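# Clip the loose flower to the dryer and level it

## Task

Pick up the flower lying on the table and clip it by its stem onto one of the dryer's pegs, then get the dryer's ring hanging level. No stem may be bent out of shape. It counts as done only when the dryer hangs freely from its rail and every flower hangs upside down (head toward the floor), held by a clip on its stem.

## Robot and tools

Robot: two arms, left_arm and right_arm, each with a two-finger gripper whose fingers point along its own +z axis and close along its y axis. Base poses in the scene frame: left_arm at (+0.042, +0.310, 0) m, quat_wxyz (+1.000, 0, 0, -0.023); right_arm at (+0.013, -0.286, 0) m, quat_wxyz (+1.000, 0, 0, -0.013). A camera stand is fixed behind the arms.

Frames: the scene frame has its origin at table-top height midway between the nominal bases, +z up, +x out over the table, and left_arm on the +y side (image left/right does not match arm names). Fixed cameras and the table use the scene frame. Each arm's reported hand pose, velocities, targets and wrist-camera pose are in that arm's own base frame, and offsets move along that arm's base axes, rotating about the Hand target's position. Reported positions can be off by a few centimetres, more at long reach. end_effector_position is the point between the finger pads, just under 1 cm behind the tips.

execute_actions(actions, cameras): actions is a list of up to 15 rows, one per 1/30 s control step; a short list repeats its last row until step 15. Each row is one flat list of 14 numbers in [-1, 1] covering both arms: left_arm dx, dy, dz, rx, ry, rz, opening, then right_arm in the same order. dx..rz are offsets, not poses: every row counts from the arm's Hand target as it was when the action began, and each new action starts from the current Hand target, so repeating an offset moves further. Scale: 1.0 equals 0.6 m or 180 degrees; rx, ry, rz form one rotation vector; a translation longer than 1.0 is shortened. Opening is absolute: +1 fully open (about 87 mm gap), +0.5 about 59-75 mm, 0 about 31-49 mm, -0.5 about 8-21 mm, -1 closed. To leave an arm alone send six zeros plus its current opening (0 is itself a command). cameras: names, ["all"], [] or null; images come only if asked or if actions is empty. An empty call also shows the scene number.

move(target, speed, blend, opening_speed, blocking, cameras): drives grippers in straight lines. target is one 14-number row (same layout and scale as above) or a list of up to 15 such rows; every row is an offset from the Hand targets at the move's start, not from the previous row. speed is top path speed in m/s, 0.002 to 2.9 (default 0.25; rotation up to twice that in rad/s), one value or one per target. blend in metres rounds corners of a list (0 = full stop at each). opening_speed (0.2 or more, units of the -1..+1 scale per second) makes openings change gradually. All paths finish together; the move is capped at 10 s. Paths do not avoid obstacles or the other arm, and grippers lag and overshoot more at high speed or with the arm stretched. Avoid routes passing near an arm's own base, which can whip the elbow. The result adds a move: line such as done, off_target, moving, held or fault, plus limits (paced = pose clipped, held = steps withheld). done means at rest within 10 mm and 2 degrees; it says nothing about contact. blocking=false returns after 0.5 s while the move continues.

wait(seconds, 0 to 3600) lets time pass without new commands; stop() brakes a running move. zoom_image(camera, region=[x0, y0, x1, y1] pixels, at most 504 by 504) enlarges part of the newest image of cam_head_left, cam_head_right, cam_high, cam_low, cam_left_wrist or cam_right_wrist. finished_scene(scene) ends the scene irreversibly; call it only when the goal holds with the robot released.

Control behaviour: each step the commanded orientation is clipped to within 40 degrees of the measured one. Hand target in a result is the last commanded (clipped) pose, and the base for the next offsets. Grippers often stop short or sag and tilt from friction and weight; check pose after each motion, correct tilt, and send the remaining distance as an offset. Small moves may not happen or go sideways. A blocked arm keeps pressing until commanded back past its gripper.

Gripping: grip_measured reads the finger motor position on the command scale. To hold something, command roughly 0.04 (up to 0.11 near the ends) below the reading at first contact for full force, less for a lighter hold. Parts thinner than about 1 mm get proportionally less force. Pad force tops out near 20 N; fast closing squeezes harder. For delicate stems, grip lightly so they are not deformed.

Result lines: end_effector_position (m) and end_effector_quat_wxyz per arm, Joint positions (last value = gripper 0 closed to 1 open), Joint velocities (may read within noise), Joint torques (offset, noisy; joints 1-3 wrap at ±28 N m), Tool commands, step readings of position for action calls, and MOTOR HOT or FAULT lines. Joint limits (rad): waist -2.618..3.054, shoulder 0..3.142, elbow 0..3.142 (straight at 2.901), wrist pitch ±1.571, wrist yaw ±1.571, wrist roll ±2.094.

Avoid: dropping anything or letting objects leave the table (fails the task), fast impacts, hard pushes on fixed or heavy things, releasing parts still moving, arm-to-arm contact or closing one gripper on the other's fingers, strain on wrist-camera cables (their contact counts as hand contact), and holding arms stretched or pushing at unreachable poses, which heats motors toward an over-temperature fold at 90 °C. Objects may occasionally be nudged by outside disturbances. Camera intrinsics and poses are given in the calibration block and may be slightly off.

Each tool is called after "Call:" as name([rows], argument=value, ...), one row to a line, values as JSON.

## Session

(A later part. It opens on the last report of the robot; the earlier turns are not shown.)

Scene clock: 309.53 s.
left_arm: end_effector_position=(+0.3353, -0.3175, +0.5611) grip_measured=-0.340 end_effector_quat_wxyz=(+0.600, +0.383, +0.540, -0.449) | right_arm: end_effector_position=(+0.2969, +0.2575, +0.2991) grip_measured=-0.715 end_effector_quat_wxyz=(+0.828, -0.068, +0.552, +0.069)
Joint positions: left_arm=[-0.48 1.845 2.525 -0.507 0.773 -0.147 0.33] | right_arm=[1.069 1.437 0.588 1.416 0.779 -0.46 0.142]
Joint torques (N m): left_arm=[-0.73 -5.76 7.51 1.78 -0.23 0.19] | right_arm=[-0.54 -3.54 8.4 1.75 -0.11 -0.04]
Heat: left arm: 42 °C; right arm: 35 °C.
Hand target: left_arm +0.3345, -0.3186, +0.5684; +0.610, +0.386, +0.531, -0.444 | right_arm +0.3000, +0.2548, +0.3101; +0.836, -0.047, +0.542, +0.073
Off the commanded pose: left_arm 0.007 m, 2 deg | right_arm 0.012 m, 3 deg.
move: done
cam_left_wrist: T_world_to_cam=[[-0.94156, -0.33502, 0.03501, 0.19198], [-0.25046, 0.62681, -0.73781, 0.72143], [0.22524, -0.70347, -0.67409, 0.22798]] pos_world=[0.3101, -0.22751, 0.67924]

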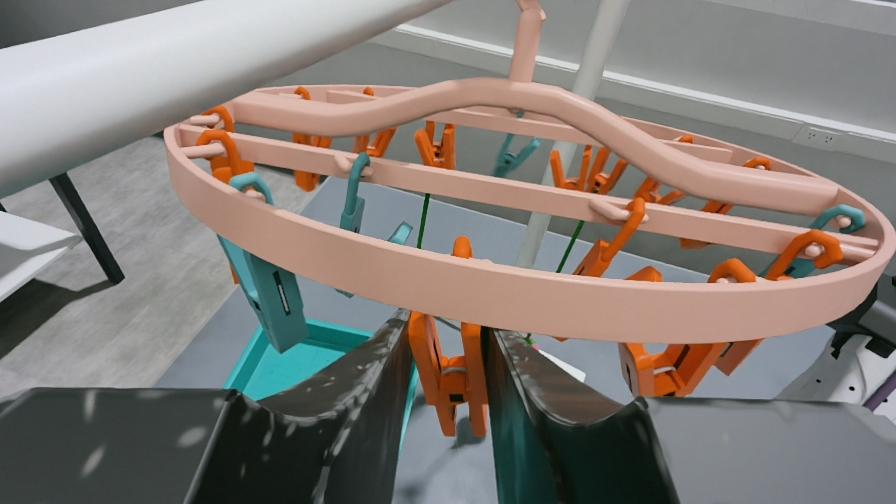

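Call:
move(target=[0, 0, 0, 0, 0, 0, -0.9, 0.075, -0.0172, 0.0598, 0, 0, -0.06, -0.95], speed=0.12, cameras=["cam_left_wrist", "cam_low"])

Call:
zoom_image(camera="cam_low", region=[240, 110, 320, 190])

Scene clock: 320.10 s.
left_arm: end_effector_position=(+0.3353, -0.3175, +0.5611) grip_measured=-0.340 end_effector_quat_wxyz=(+0.600, +0.383, +0.540, -0.449) | right_arm: end_effector_position=(+0.3414, +0.2463, +0.3408) grip_measured=-0.715 end_effector_quat_wxyz=(+0.837, -0.006, +0.547, -0.003)
Joint positions: left_arm=[-0.48 1.845 2.525 -0.507 0.773 -0.147 0.33] | right_arm=[0.982 1.542 0.83 1.376 0.86 -0.551 0.142]
Joint torques (N m): left_arm=[-0.73 -5.78 7.53 1.79 -0.23 0.19] | right_arm=[-0.54 -4.7 8.62 1.34 -0.17 -0.05]
Heat: left arm: 42 °C; right arm: 35 °C.
Hand target: left_arm +0.3345, -0.3186, +0.5684; +0.610, +0.386, +0.531, -0.444 | right_arm +0.3450, +0.2447, +0.3458; +0.839, +0.004, +0.544, -0.006
Off the commanded pose: left_arm 0.007 m, 2 deg | right_arm 0.007 m, 1 deg.
move: done
cam_left_wrist: T_world_to_cam=[[-0.94156, -0.33502, 0.03501, 0.19198], [-0.25046, 0.62681, -0.73781, 0.72143], [0.22524, -0.70347, -0.67409, 0.22798]] pos_world=[0.3101, -0.22751, 0.67924]
Images, in order (width x height): cam_low 504x504, cam_left_wrist 896x504.

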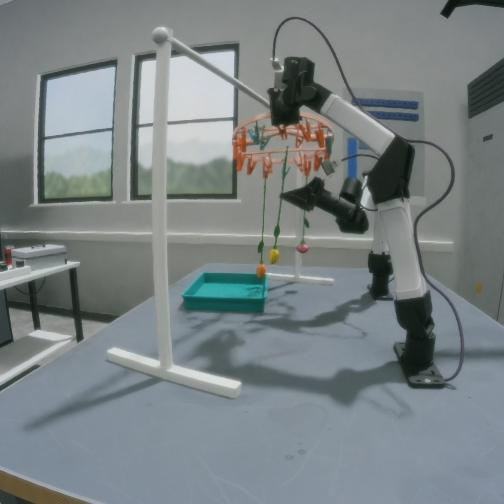

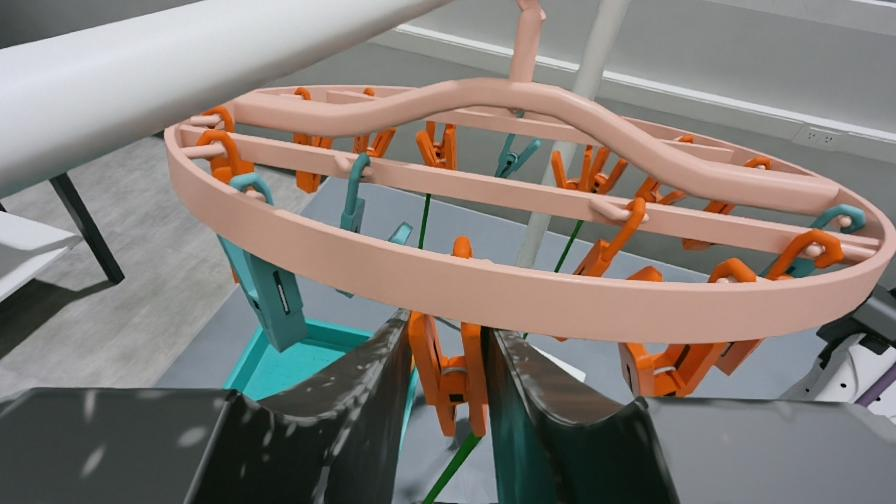

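Scaled by 6.300 from the camera's image (finer frame: 720x720).

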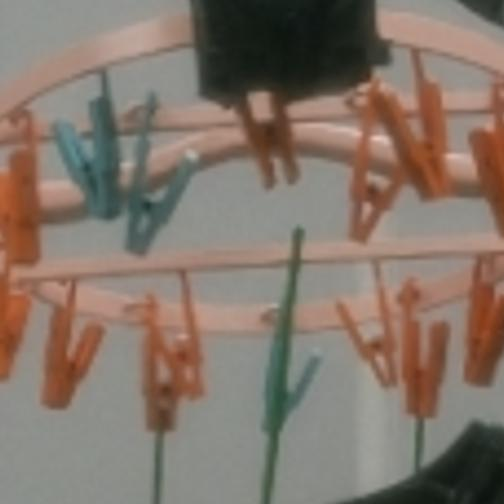

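Call:
zoom_image(camera="cam_left_wrist", region=[400, 380, 540, 504])

Scaled by 3.600 from the camera's image (finer frame: 1280x720).

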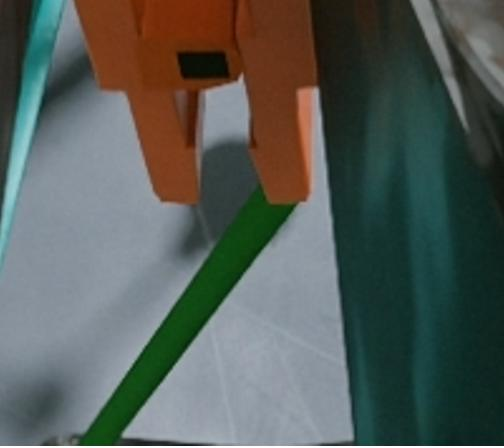

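Call:
move(target=[0, 0, 0, 0, 0, 0, -0.9, 0.0, 0.02, 0.01, 0, 0.02, 0, -0.95], speed=0.08, cameras=["cam_left_wrist", "cam_low"])

Call:
zoom_image(camera="cam_low", region=[260, 120, 310, 160])

Call:
zoom_image(camera="cam_left_wrist", region=[400, 380, 540, 504])

Scene clock: 328.17 s.
left_arm: end_effector_position=(+0.3353, -0.3175, +0.5611) grip_measured=-0.340 end_effector_quat_wxyz=(+0.600, +0.383, +0.540, -0.449) | right_arm: end_effector_position=(+0.3466, +0.2547, +0.3423) grip_measured=-0.715 end_effector_quat_wxyz=(+0.818, -0.011, +0.575, -0.020)
Joint positions: left_arm=[-0.48 1.845 2.525 -0.507 0.773 -0.147 0.33] | right_arm=[0.994 1.542 0.91 1.22 0.914 -0.528 0.142]
Joint torques (N m): left_arm=[-0.73 -5.76 7.51 1.79 -0.23 0.19] | right_arm=[0.62 -6.09 8.81 1.4 -0.16 0.15]
Heat: left arm: 41 °C; right arm: 35 °C.
Hand target: left_arm +0.3345, -0.3186, +0.5684; +0.610, +0.386, +0.531, -0.444 | right_arm +0.3450, +0.2568, +0.3519; +0.821, +0.004, +0.571, -0.006
Off the commanded pose: left_arm 0.007 m, 2 deg | right_arm 0.010 m, 2 deg.
move: done
cam_left_wrist: T_world_to_cam=[[-0.94156, -0.33502, 0.03501, 0.19198], [-0.25046, 0.62681, -0.73781, 0.72143], [0.22524, -0.70347, -0.67409, 0.22798]] pos_world=[0.3101, -0.22751, 0.67924]
Images, in order (width x height): cam_low 504x504, cam_left_wrist 896x504.

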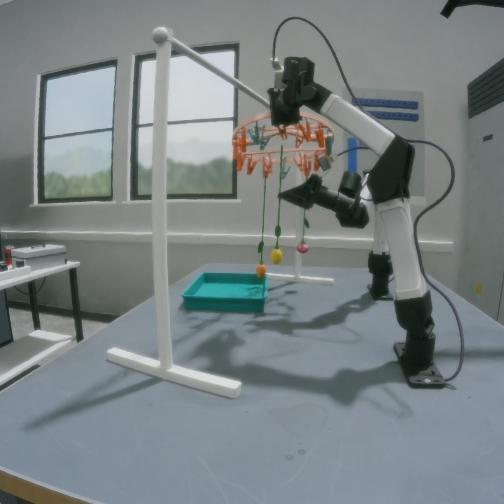

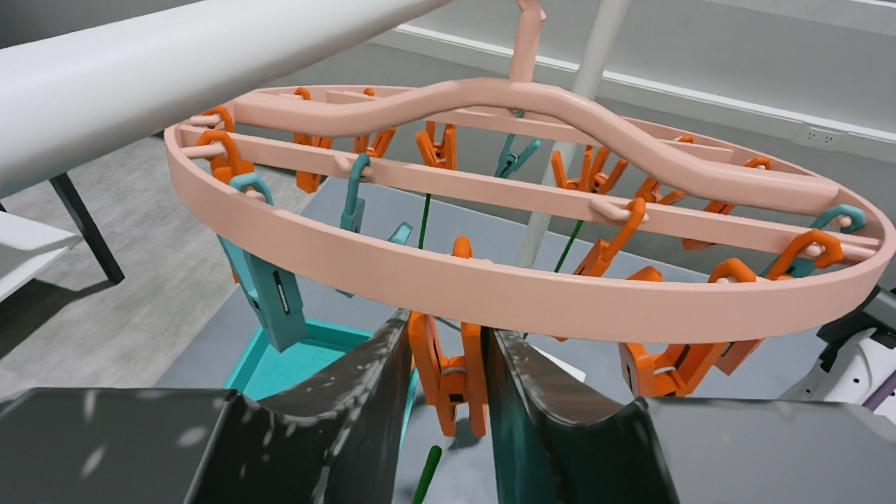

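Scaled by 10.080 from the camera's image (finer frame: 720x720).

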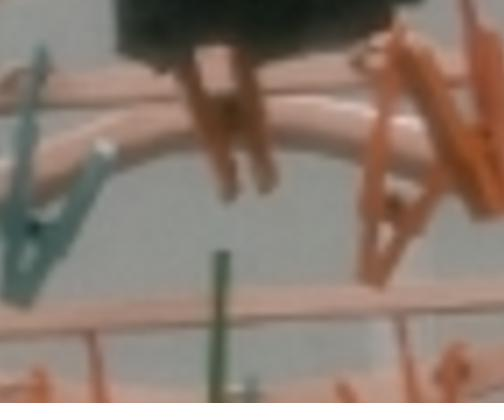

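Scaled by 3.600 from the camera's image (finer frame: 1280x720).

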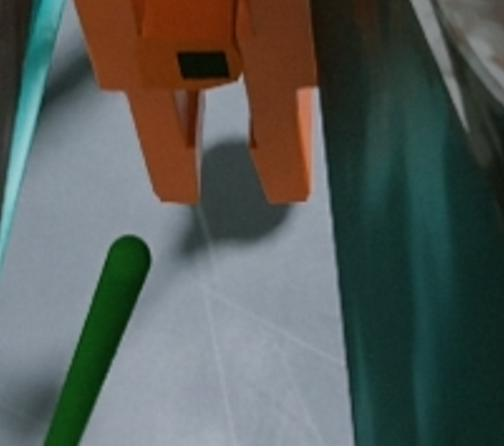

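Call:
move(target=[0, 0, 0, 0, 0, 0, -0.9, -0.015, -0.0117, 0.0067, 0, 0, 0, -0.95], speed=0.06, cameras=["cam_left_wrist", "cam_low"])

Call:
zoom_image(camera="cam_low", region=[260, 120, 310, 160])

Call:
zoom_image(camera="cam_left_wrist", region=[400, 380, 540, 504])

Scene clock: 336.33 s.
left_arm: end_effector_position=(+0.3353, -0.3175, +0.5611) grip_measured=-0.340 end_effector_quat_wxyz=(+0.600, +0.383, +0.540, -0.449) | right_arm: end_effector_position=(+0.3418, +0.2537, +0.3473) grip_measured=-0.715 end_effector_quat_wxyz=(+0.818, -0.007, +0.575, -0.015)
Joint positions: left_arm=[-0.48 1.845 2.525 -0.507 0.773 -0.147 0.33] | right_arm=[1.005 1.523 0.91 1.21 0.923 -0.527 0.142]
Joint torques (N m): left_arm=[-0.73 -5.78 7.53 1.79 -0.23 0.19] | right_arm=[0.73 -8.28 6.11 1.4 -0.17 0.01]
Heat: left arm: 41 °C; right arm: 35 °C.
Hand target: left_arm +0.3345, -0.3186, +0.5684; +0.610, +0.386, +0.531, -0.444 | right_arm +0.3360, +0.2497, +0.3559; +0.821, +0.004, +0.571, -0.006
Off the commanded pose: left_arm 0.007 m, 2 deg | right_arm 0.011 m, 2 deg.
move: off_target (right_arm)
cam_left_wrist: T_world_to_cam=[[-0.94156, -0.33502, 0.03501, 0.19198], [-0.25046, 0.62681, -0.73781, 0.72143], [0.22524, -0.70347, -0.67409, 0.22798]] pos_world=[0.3101, -0.22751, 0.67924]
Images, in order (width x height): cam_low 504x504, cam_left_wrist 896x504.

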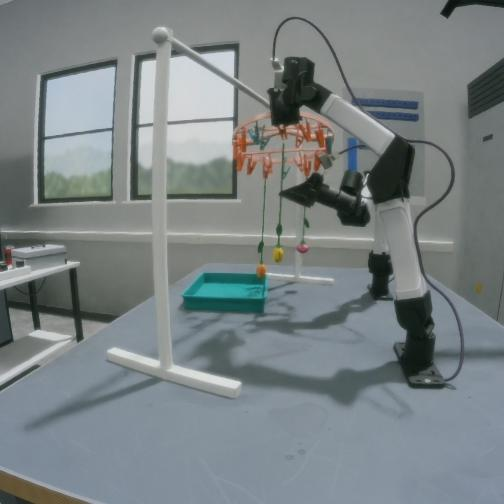

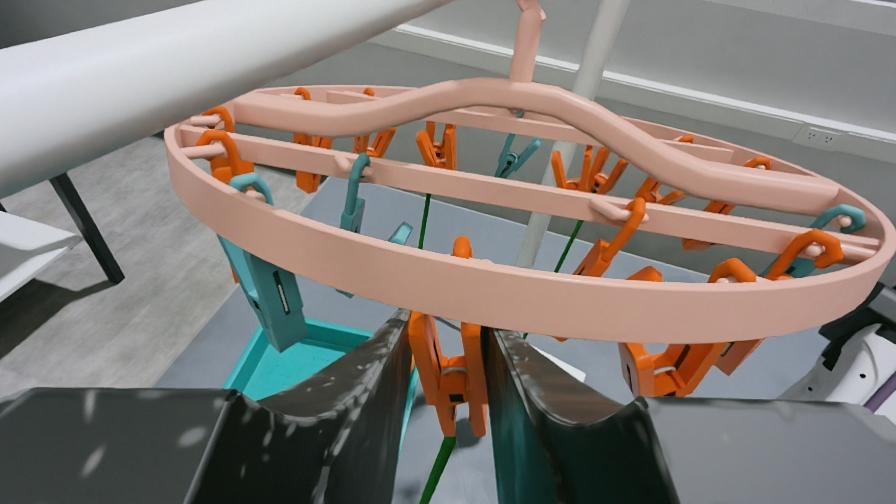

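Scaled by 10.080 from the camera's image (finer frame: 720x720).

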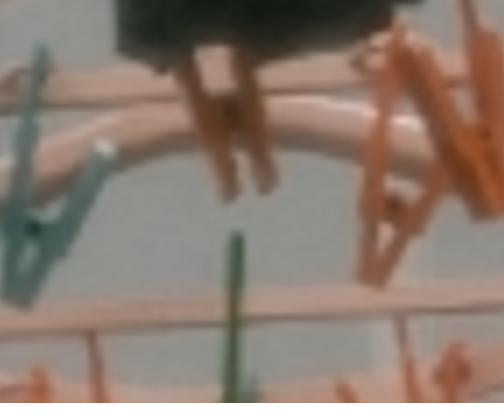

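Scaled by 3.600 from the camera's image (finer frame: 1280x720).

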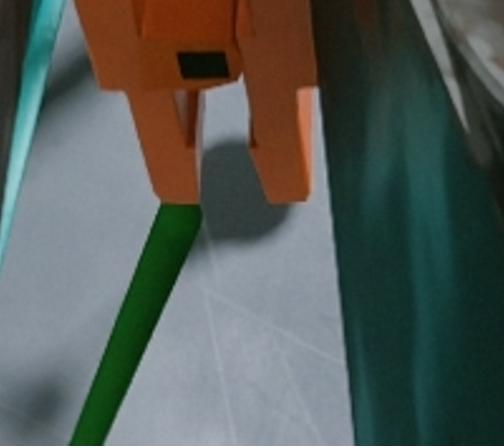

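Call:
move(target=[0, 0, 0, 0, 0, 0, -0.9, -0.0083, 0.0, 0.0083, 0, 0, 0, -0.95], speed=0.06, cameras=["cam_left_wrist", "cam_low"])

Call:
zoom_image(camera="cam_low", region=[260, 120, 310, 160])

Call:
zoom_image(camera="cam_left_wrist", region=[400, 380, 540, 504])

Scene clock: 339.37 s.
left_arm: end_effector_position=(+0.3353, -0.3175, +0.5611) grip_measured=-0.340 end_effector_quat_wxyz=(+0.600, +0.383, +0.540, -0.449) | right_arm: end_effector_position=(+0.3365, +0.2544, +0.3504) grip_measured=-0.715 end_effector_quat_wxyz=(+0.818, -0.007, +0.576, -0.013)
Joint positions: left_arm=[-0.48 1.845 2.525 -0.507 0.773 -0.147 0.33] | right_arm=[1.021 1.509 0.91 1.203 0.935 -0.535 0.142]
Joint torques (N m): left_arm=[-0.73 -5.78 7.53 1.79 -0.24 0.2] | right_arm=[0.69 -8.27 6.79 1.36 -0.17 -0.03]
Heat: left arm: 41 °C; right arm: 35 °C.
Hand target: left_arm +0.3345, -0.3186, +0.5684; +0.610, +0.386, +0.531, -0.444 | right_arm +0.3310, +0.2496, +0.3609; +0.821, +0.004, +0.571, -0.006
Off the commanded pose: left_arm 0.007 m, 2 deg | right_arm 0.013 m, 2 deg.
move: off_target (right_arm)
cam_left_wrist: T_world_to_cam=[[-0.94156, -0.33502, 0.03501, 0.19198], [-0.25046, 0.62681, -0.73781, 0.72143], [0.22524, -0.70347, -0.67409, 0.22798]] pos_world=[0.3101, -0.22751, 0.67924]
Images, in order (width x height): cam_low 504x504, cam_left_wrist 896x504.

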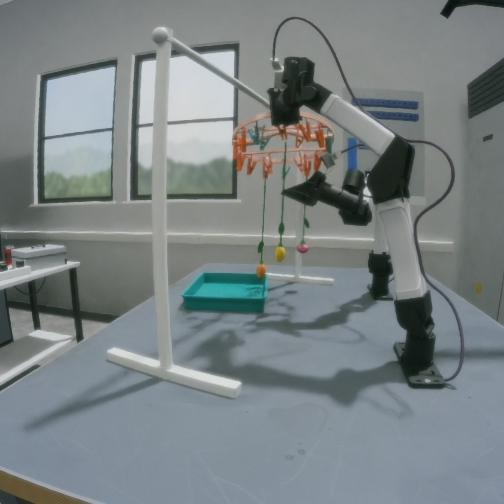

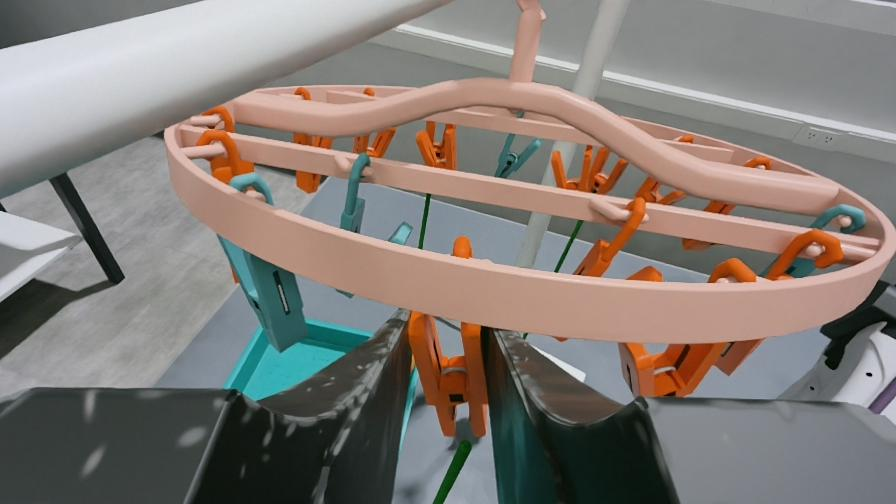

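Scaled by 10.080 from the camera's image (finer frame: 720x720).

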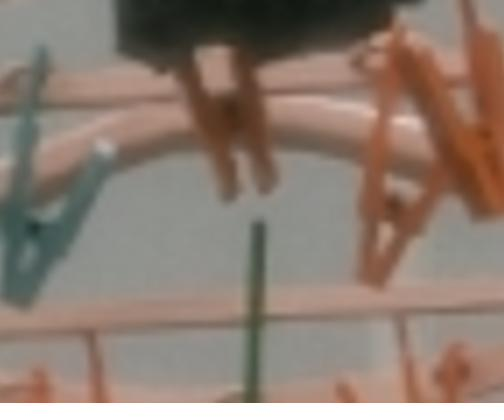

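Scaled by 3.600 from the camera's image (finer frame: 1280x720).

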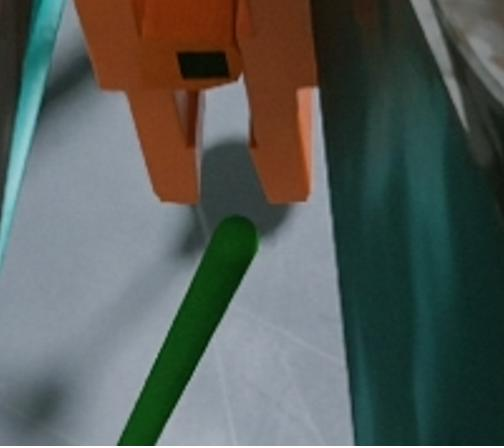

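Call:
move(target=[0, 0, 0, 0, 0, 0, -0.9, 0.0, -0.0083, 0.0117, 0, 0, 0, -0.95], speed=0.06, cameras=["cam_left_wrist", "cam_low"])

Call:
zoom_image(camera="cam_low", region=[260, 120, 310, 160])

Call:
zoom_image(camera="cam_left_wrist", region=[400, 380, 540, 504])

Scene clock: 345.37 s.
left_arm: end_effector_position=(+0.3353, -0.3175, +0.5611) grip_measured=-0.340 end_effector_quat_wxyz=(+0.600, +0.383, +0.540, -0.449) | right_arm: end_effector_position=(+0.3339, +0.2501, +0.3557) grip_measured=-0.715 end_effector_quat_wxyz=(+0.816, -0.010, +0.577, -0.016)
Joint positions: left_arm=[-0.48 1.845 2.525 -0.507 0.773 -0.147 0.33] | right_arm=[1.021 1.478 0.91 1.164 0.936 -0.536 0.142]
Joint torques (N m): left_arm=[-0.73 -5.78 7.53 1.79 -0.23 0.2] | right_arm=[-0.01 -7.84 7.36 1.39 -0.24 0.06]
Heat: left arm: 41 °C; right arm: 35 °C.
Hand target: left_arm +0.3345, -0.3186, +0.5684; +0.610, +0.386, +0.531, -0.444 | right_arm +0.3310, +0.2447, +0.3680; +0.821, +0.004, +0.571, -0.006
Off the commanded pose: left_arm 0.007 m, 2 deg | right_arm 0.014 m, 2 deg.
move: off_target (right_arm)
cam_left_wrist: T_world_to_cam=[[-0.94156, -0.33502, 0.03501, 0.19198], [-0.25046, 0.62681, -0.73781, 0.72143], [0.22524, -0.70347, -0.67409, 0.22798]] pos_world=[0.3101, -0.22751, 0.67924]
Images, in order (width x height): cam_low 504x504, cam_left_wrist 896x504.

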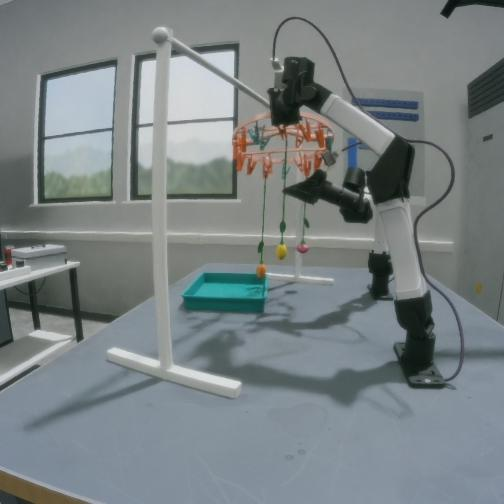

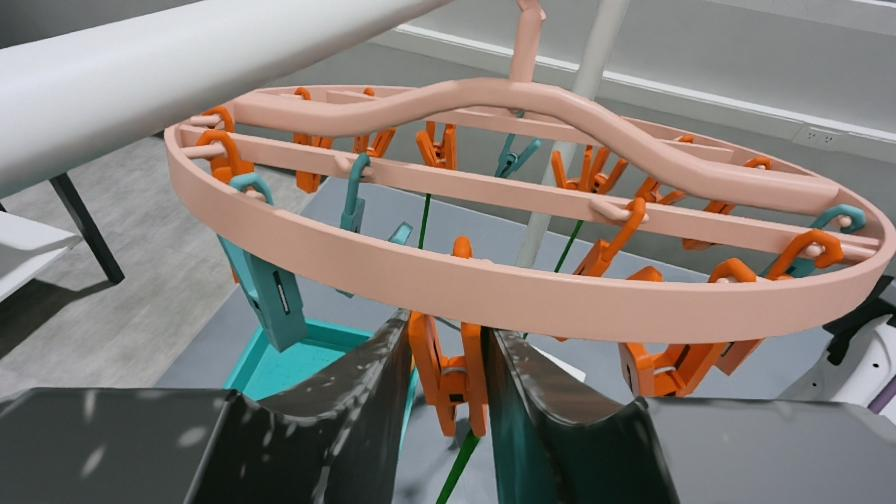

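Scaled by 10.080 from the camera's image (finer frame: 720x720).

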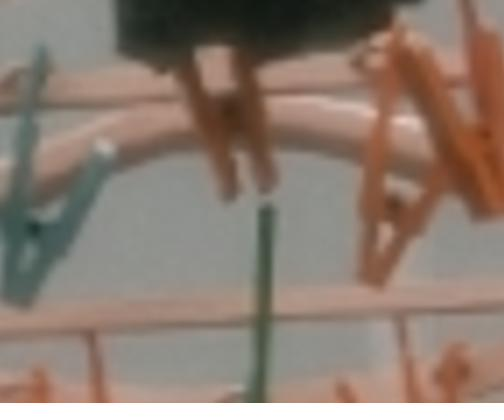

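Scaled by 3.600 from the camera's image (finer frame: 1280x720).

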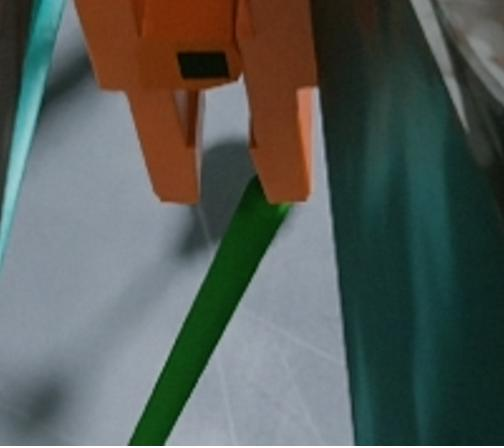

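Call:
move(target=[0, 0, 0, 0, 0, 0, -0.9, 0.0117, 0.0, 0.0033, 0, 0.004, 0, -0.95], speed=0.06, cameras=["cam_left_wrist", "cam_low"])

Call:
zoom_image(camera="cam_low", region=[260, 120, 310, 160])

Call:
zoom_image(camera="cam_left_wrist", region=[400, 380, 540, 504])

Scene clock: 349.07 s.
left_arm: end_effector_position=(+0.3353, -0.3175, +0.5611) grip_measured=-0.340 end_effector_quat_wxyz=(+0.600, +0.383, +0.540, -0.449) | right_arm: end_effector_position=(+0.3390, +0.2496, +0.3499) grip_measured=-0.715 end_effector_quat_wxyz=(+0.808, -0.017, +0.588, -0.024)
Joint positions: left_arm=[-0.48 1.845 2.525 -0.507 0.773 -0.147 0.33] | right_arm=[1.008 1.478 0.917 1.107 0.936 -0.513 0.142]
Joint torques (N m): left_arm=[-0.73 -5.78 7.53 1.79 -0.23 0.2] | right_arm=[-0.47 -7.9 9.17 1.43 -0.3 0.17]
Heat: left arm: 41 °C; right arm: 35 °C.
Hand target: left_arm +0.3345, -0.3186, +0.5684; +0.610, +0.386, +0.531, -0.444 | right_arm +0.3380, +0.2446, +0.3700; +0.818, +0.004, +0.576, -0.006
Off the commanded pose: left_arm 0.007 m, 2 deg | right_arm 0.021 m, 4 deg.
move: off_target (right_arm)
cam_left_wrist: T_world_to_cam=[[-0.94156, -0.33502, 0.03501, 0.19198], [-0.25046, 0.62681, -0.73781, 0.72143], [0.22524, -0.70347, -0.67409, 0.22798]] pos_world=[0.3101, -0.22751, 0.67924]
Images, in order (width x height): cam_low 504x504, cam_left_wrist 896x504.

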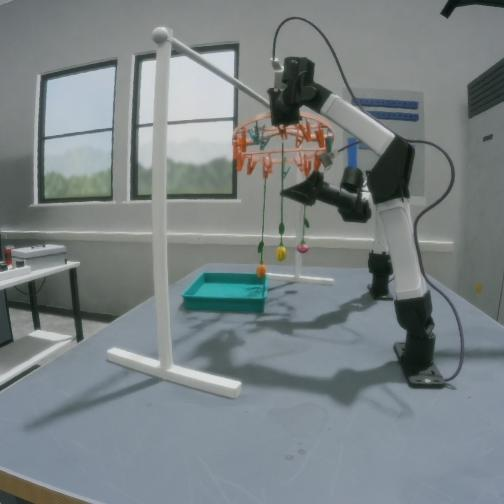

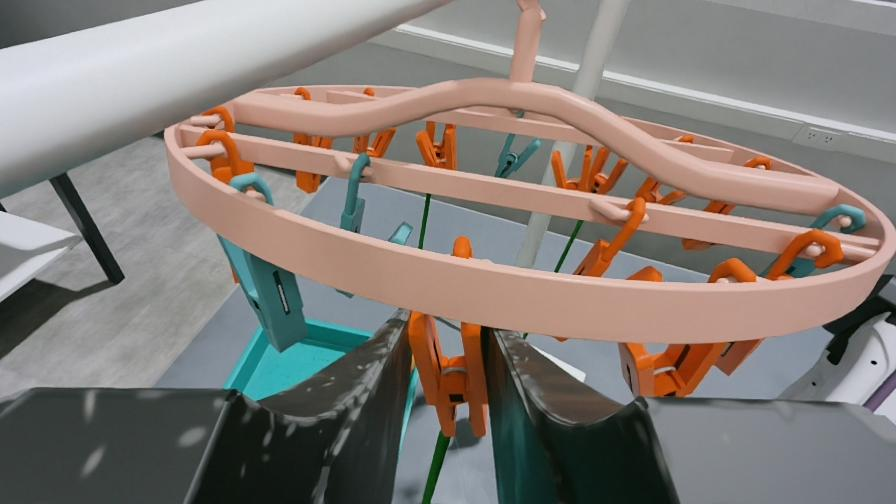

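Scaled by 10.080 from the camera's image (finer frame: 720x720).

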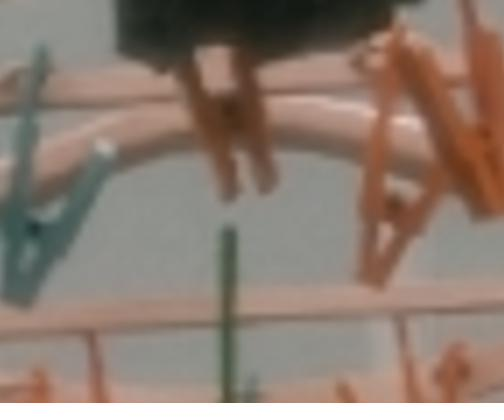

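Scaled by 3.600 from the camera's image (finer frame: 1280x720).

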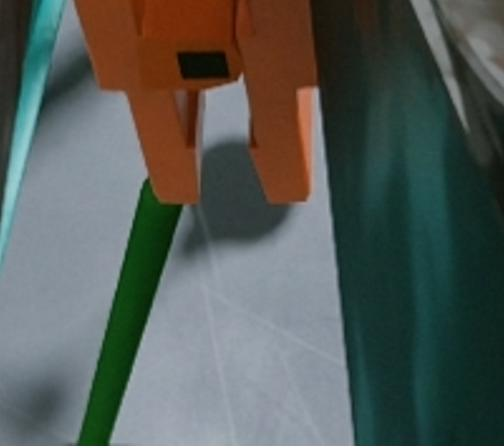

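Call:
move(target=[0, 0, 0, 0, 0, 0, -0.9, -0.0067, 0.0, 0.0133, 0, 0, 0, -0.95], speed=0.06, cameras=["cam_left_wrist", "cam_low"])

Call:
zoom_image(camera="cam_low", region=[260, 120, 310, 160])

Call:
zoom_image(camera="cam_left_wrist", region=[400, 380, 540, 504])

Scene clock: 352.30 s.
left_arm: end_effector_position=(+0.3348, -0.3172, +0.5624) grip_measured=-0.340 end_effector_quat_wxyz=(+0.601, +0.384, +0.539, -0.449) | right_arm: end_effector_position=(+0.3382, +0.2482, +0.3580) grip_measured=-0.715 end_effector_quat_wxyz=(+0.809, -0.014, +0.587, -0.023)
Joint positions: left_arm=[-0.48 1.845 2.528 -0.507 0.773 -0.147 0.33] | right_arm=[1.008 1.465 0.936 1.082 0.936 -0.513 0.142]
Joint torques (N m): left_arm=[-0.75 -5.7 7.32 1.78 -0.23 0.2] | right_arm=[0.36 -7.91 9.25 1.44 -0.23 0.05]
Heat: left arm: 41 °C; right arm: 35 °C.
Hand target: left_arm +0.3345, -0.3185, +0.5684; +0.610, +0.386, +0.531, -0.444 | right_arm +0.3340, +0.2446, +0.3780; +0.818, +0.004, +0.576, -0.007
Off the commanded pose: left_arm 0.006 m, 2 deg | right_arm 0.021 m, 3 deg.
move: off_target (right_arm)
cam_left_wrist: T_world_to_cam=[[-0.94155, -0.33528, 0.03273, 0.19275], [-0.24843, 0.62544, -0.73967, 0.72194], [0.22753, -0.70456, -0.67217, 0.22695]] pos_world=[0.3092, -0.227, 0.68024]
Images, in order (width x height): cam_low 504x504, cam_left_wrist 896x504.

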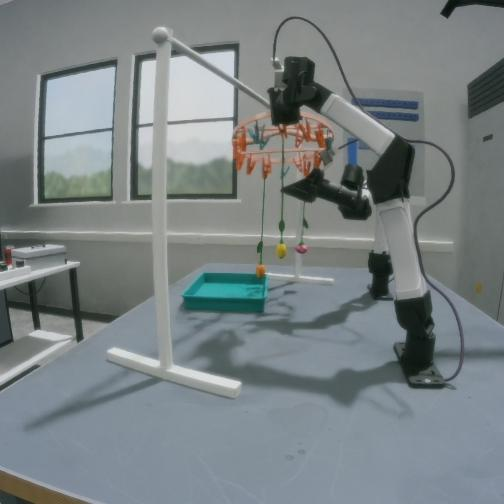

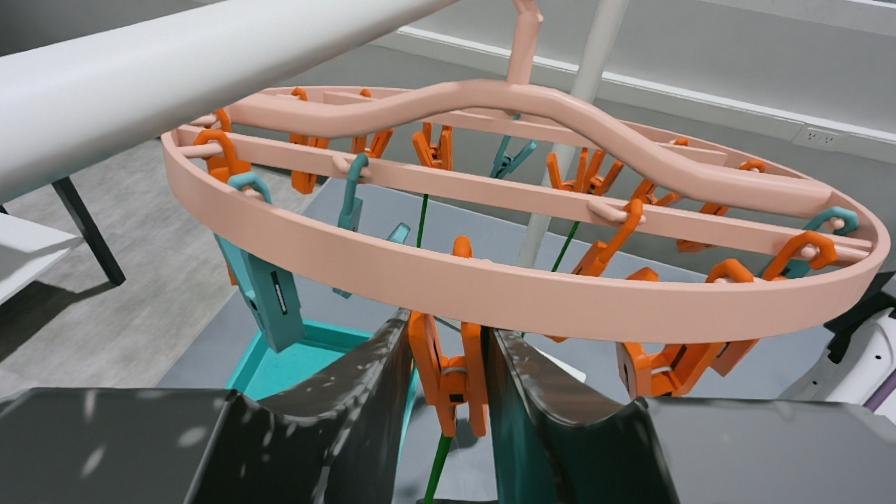

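Scaled by 10.080 from the camera's image (finer frame: 720x720).

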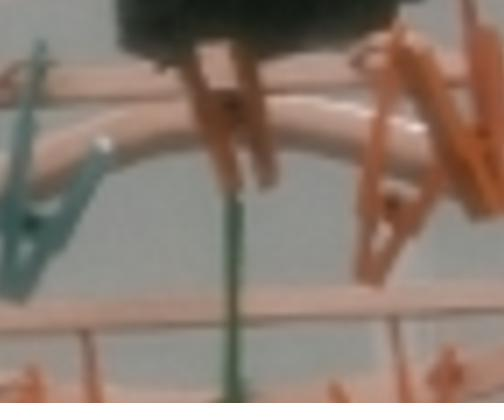

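Scaled by 3.600 from the camera's image (finer frame: 1280x720).

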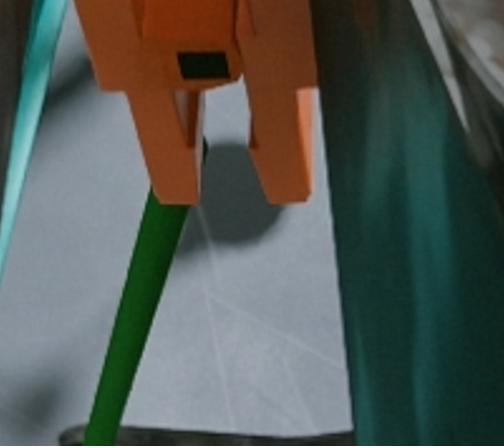

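Call:
move(target=[0, 0, 0, 0, 0, 0, -0.9, -0.0125, 0.0, -0.015, 0, 0, 0, -0.95], speed=0.06, cameras=["cam_left_wrist", "cam_low"])

Call:
zoom_image(camera="cam_low", region=[260, 120, 310, 160])

Call:
zoom_image(camera="cam_left_wrist", region=[400, 380, 540, 504])

Scene clock: 357.20 s.
left_arm: end_effector_position=(+0.3348, -0.3172, +0.5624) grip_measured=-0.340 end_effector_quat_wxyz=(+0.601, +0.384, +0.539, -0.449) | right_arm: end_effector_position=(+0.3325, +0.2502, +0.3582) grip_measured=-0.715 end_effector_quat_wxyz=(+0.812, -0.011, +0.584, -0.017)
Joint positions: left_arm=[-0.48 1.845 2.528 -0.507 0.773 -0.147 0.33] | right_arm=[1.026 1.464 0.924 1.117 0.946 -0.525 0.142]
Joint torques (N m): left_arm=[-0.73 -5.7 7.35 1.78 -0.23 0.19] | right_arm=[0.62 -7.86 6.39 1.56 -0.18 -0.05]
Heat: left arm: 41 °C; right arm: 35 °C.
Hand target: left_arm +0.3345, -0.3185, +0.5684; +0.610, +0.386, +0.531, -0.444 | right_arm +0.3265, +0.2446, +0.3689; +0.818, +0.004, +0.576, -0.006
Off the commanded pose: left_arm 0.006 m, 2 deg | right_arm 0.014 m, 2 deg.
move: off_target (right_arm)
cam_left_wrist: T_world_to_cam=[[-0.94155, -0.33528, 0.03273, 0.19275], [-0.24843, 0.62544, -0.73967, 0.72194], [0.22753, -0.70456, -0.67217, 0.22695]] pos_world=[0.3092, -0.227, 0.68024]
Images, in order (width x height): cam_low 504x504, cam_left_wrist 896x504.

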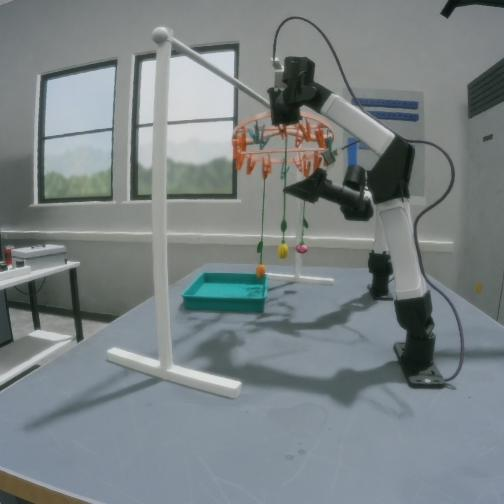

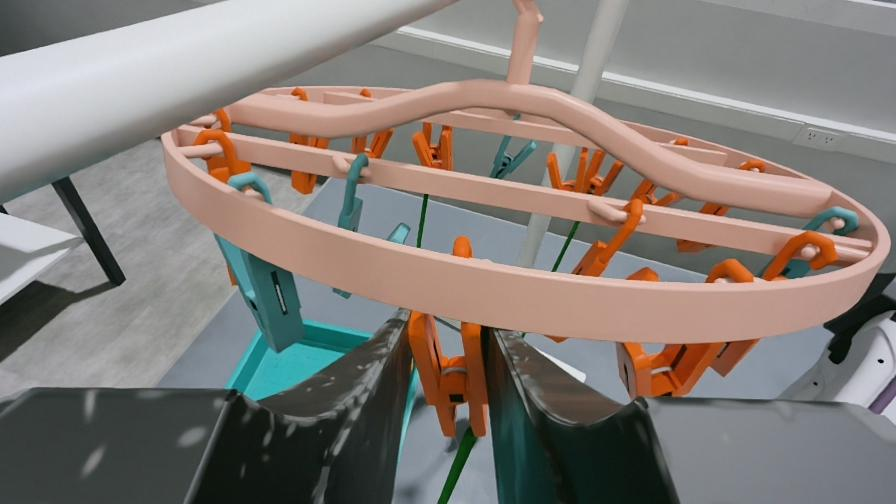

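Scaled by 10.080 from the camera's image (finer frame: 720x720).

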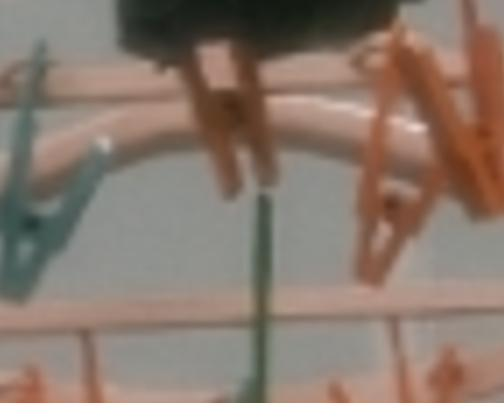

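Scaled by 3.600 from the camera's image (finer frame: 1280x720).

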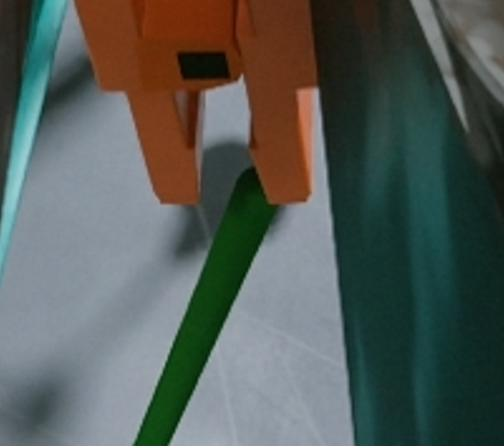

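Call:
move(target=[0, 0, 0, 0, 0, 0, -0.9, 0.0075, 0.0, 0.0, 0, 0, 0, -0.95], speed=0.06, cameras=["cam_left_wrist", "cam_low"])

Call:
zoom_image(camera="cam_low", region=[260, 120, 310, 160])

Call:
zoom_image(camera="cam_left_wrist", region=[400, 380, 540, 504])

Scene clock: 361.27 s.
left_arm: end_effector_position=(+0.3348, -0.3172, +0.5624) grip_measured=-0.340 end_effector_quat_wxyz=(+0.601, +0.384, +0.539, -0.449) | right_arm: end_effector_position=(+0.3325, +0.2501, +0.3582) grip_measured=-0.715 end_effector_quat_wxyz=(+0.812, -0.011, +0.584, -0.017)
Joint positions: left_arm=[-0.48 1.845 2.528 -0.507 0.773 -0.147 0.33] | right_arm=[1.026 1.464 0.924 1.118 0.947 -0.525 0.142]
Joint torques (N m): left_arm=[-0.73 -5.68 7.34 1.78 -0.23 0.2] | right_arm=[-0.32 -7.21 7.17 1.48 -0.27 0.1]
Heat: left arm: 41 °C; right arm: 36 °C.
Hand target: left_arm +0.3345, -0.3185, +0.5684; +0.610, +0.386, +0.531, -0.444 | right_arm +0.3310, +0.2446, +0.3689; +0.818, +0.004, +0.576, -0.006
Off the commanded pose: left_arm 0.006 m, 2 deg | right_arm 0.012 m, 2 deg.
move: off_target (right_arm)
cam_left_wrist: T_world_to_cam=[[-0.94155, -0.33528, 0.03273, 0.19275], [-0.24843, 0.62544, -0.73967, 0.72194], [0.22753, -0.70456, -0.67217, 0.22695]] pos_world=[0.3092, -0.227, 0.68024]
Images, in order (width x height): cam_low 504x504, cam_left_wrist 896x504.

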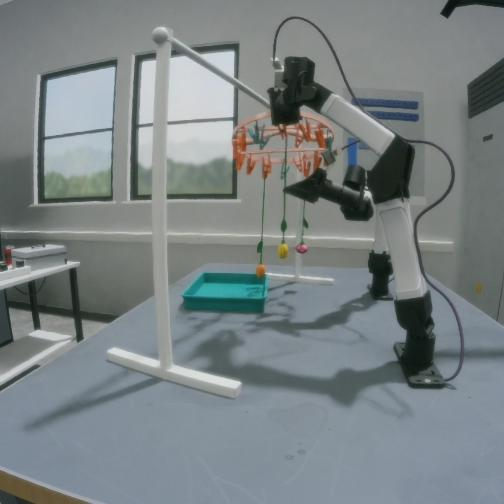

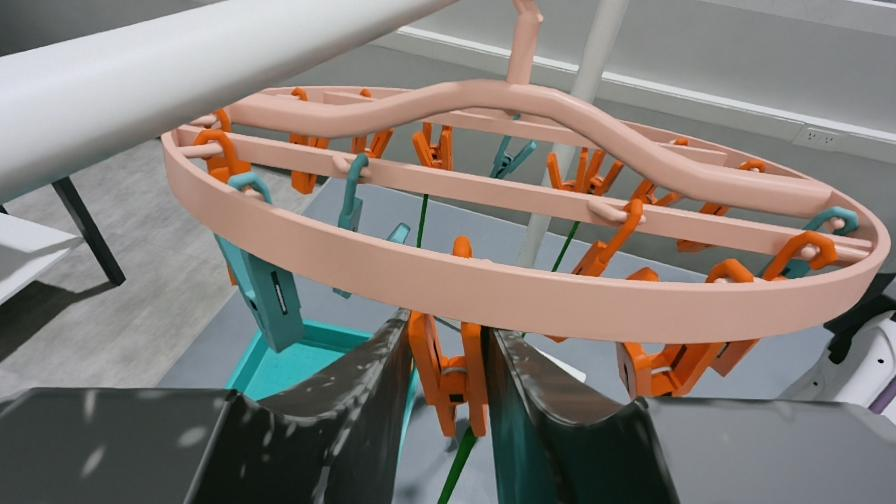

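Scaled by 10.080 from the camera's image (finer frame: 720x720).

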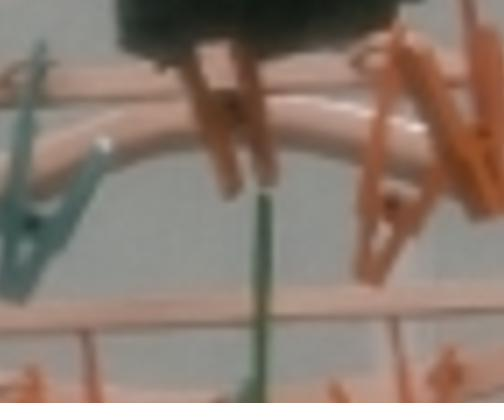

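Scaled by 3.600 from the camera's image (finer frame: 1280x720).

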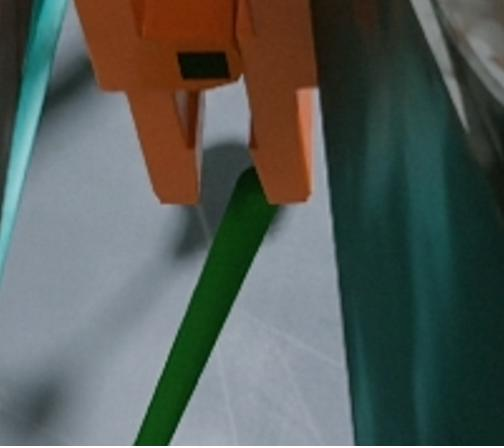

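Call:
move(target=[0, 0, 0, 0, 0, 0, -0.9, 0.0067, 0.0, 0.005, 0, 0, 0, -0.95], speed=0.06, cameras=["cam_left_wrist", "cam_low"])

Call:
zoom_image(camera="cam_left_wrist", region=[400, 380, 540, 504])

Scene clock: 364.67 s.
left_arm: end_effector_position=(+0.3348, -0.3172, +0.5624) grip_measured=-0.340 end_effector_quat_wxyz=(+0.601, +0.384, +0.539, -0.449) | right_arm: end_effector_position=(+0.3350, +0.2479, +0.3564) grip_measured=-0.715 end_effector_quat_wxyz=(+0.810, -0.011, +0.586, -0.022)
Joint positions: left_arm=[-0.48 1.845 2.528 -0.507 0.773 -0.147 0.33] | right_arm=[1.017 1.464 0.924 1.106 0.947 -0.521 0.142]
Joint torques (N m): left_arm=[-0.73 -5.7 7.34 1.78 -0.23 0.19] | right_arm=[-0.51 -7.02 8.7 1.39 -0.34 0.14]
Heat: left arm: 41 °C; right arm: 36 °C.
Hand target: left_arm +0.3345, -0.3185, +0.5684; +0.610, +0.386, +0.531, -0.444 | right_arm +0.3350, +0.2447, +0.3719; +0.818, +0.004, +0.576, -0.006
Off the commanded pose: left_arm 0.006 m, 2 deg | right_arm 0.016 m, 3 deg.
move: off_target (right_arm)
cam_left_wrist: T_world_to_cam=[[-0.94155, -0.33528, 0.03273, 0.19275], [-0.24843, 0.62544, -0.73967, 0.72194], [0.22753, -0.70456, -0.67217, 0.22695]] pos_world=[0.3092, -0.227, 0.68024]
Images, in order (width x height): cam_low 504x504, cam_left_wrist 896x504.

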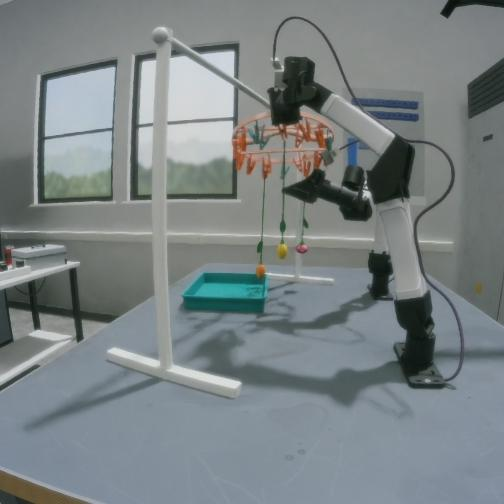

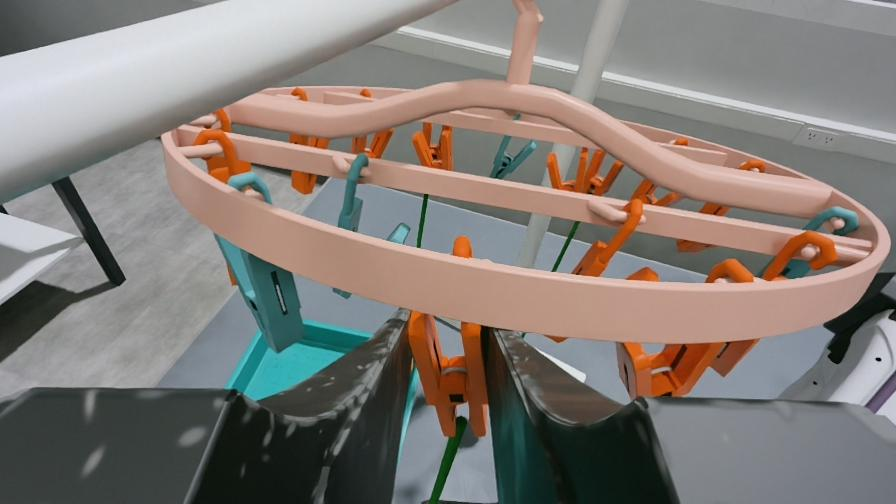

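Scaled by 3.600 from the camera's image (finer frame: 1280x720).

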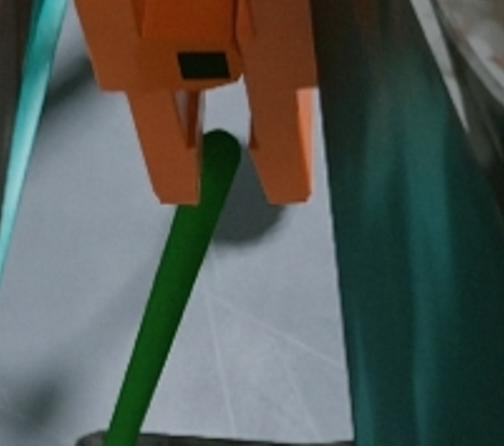

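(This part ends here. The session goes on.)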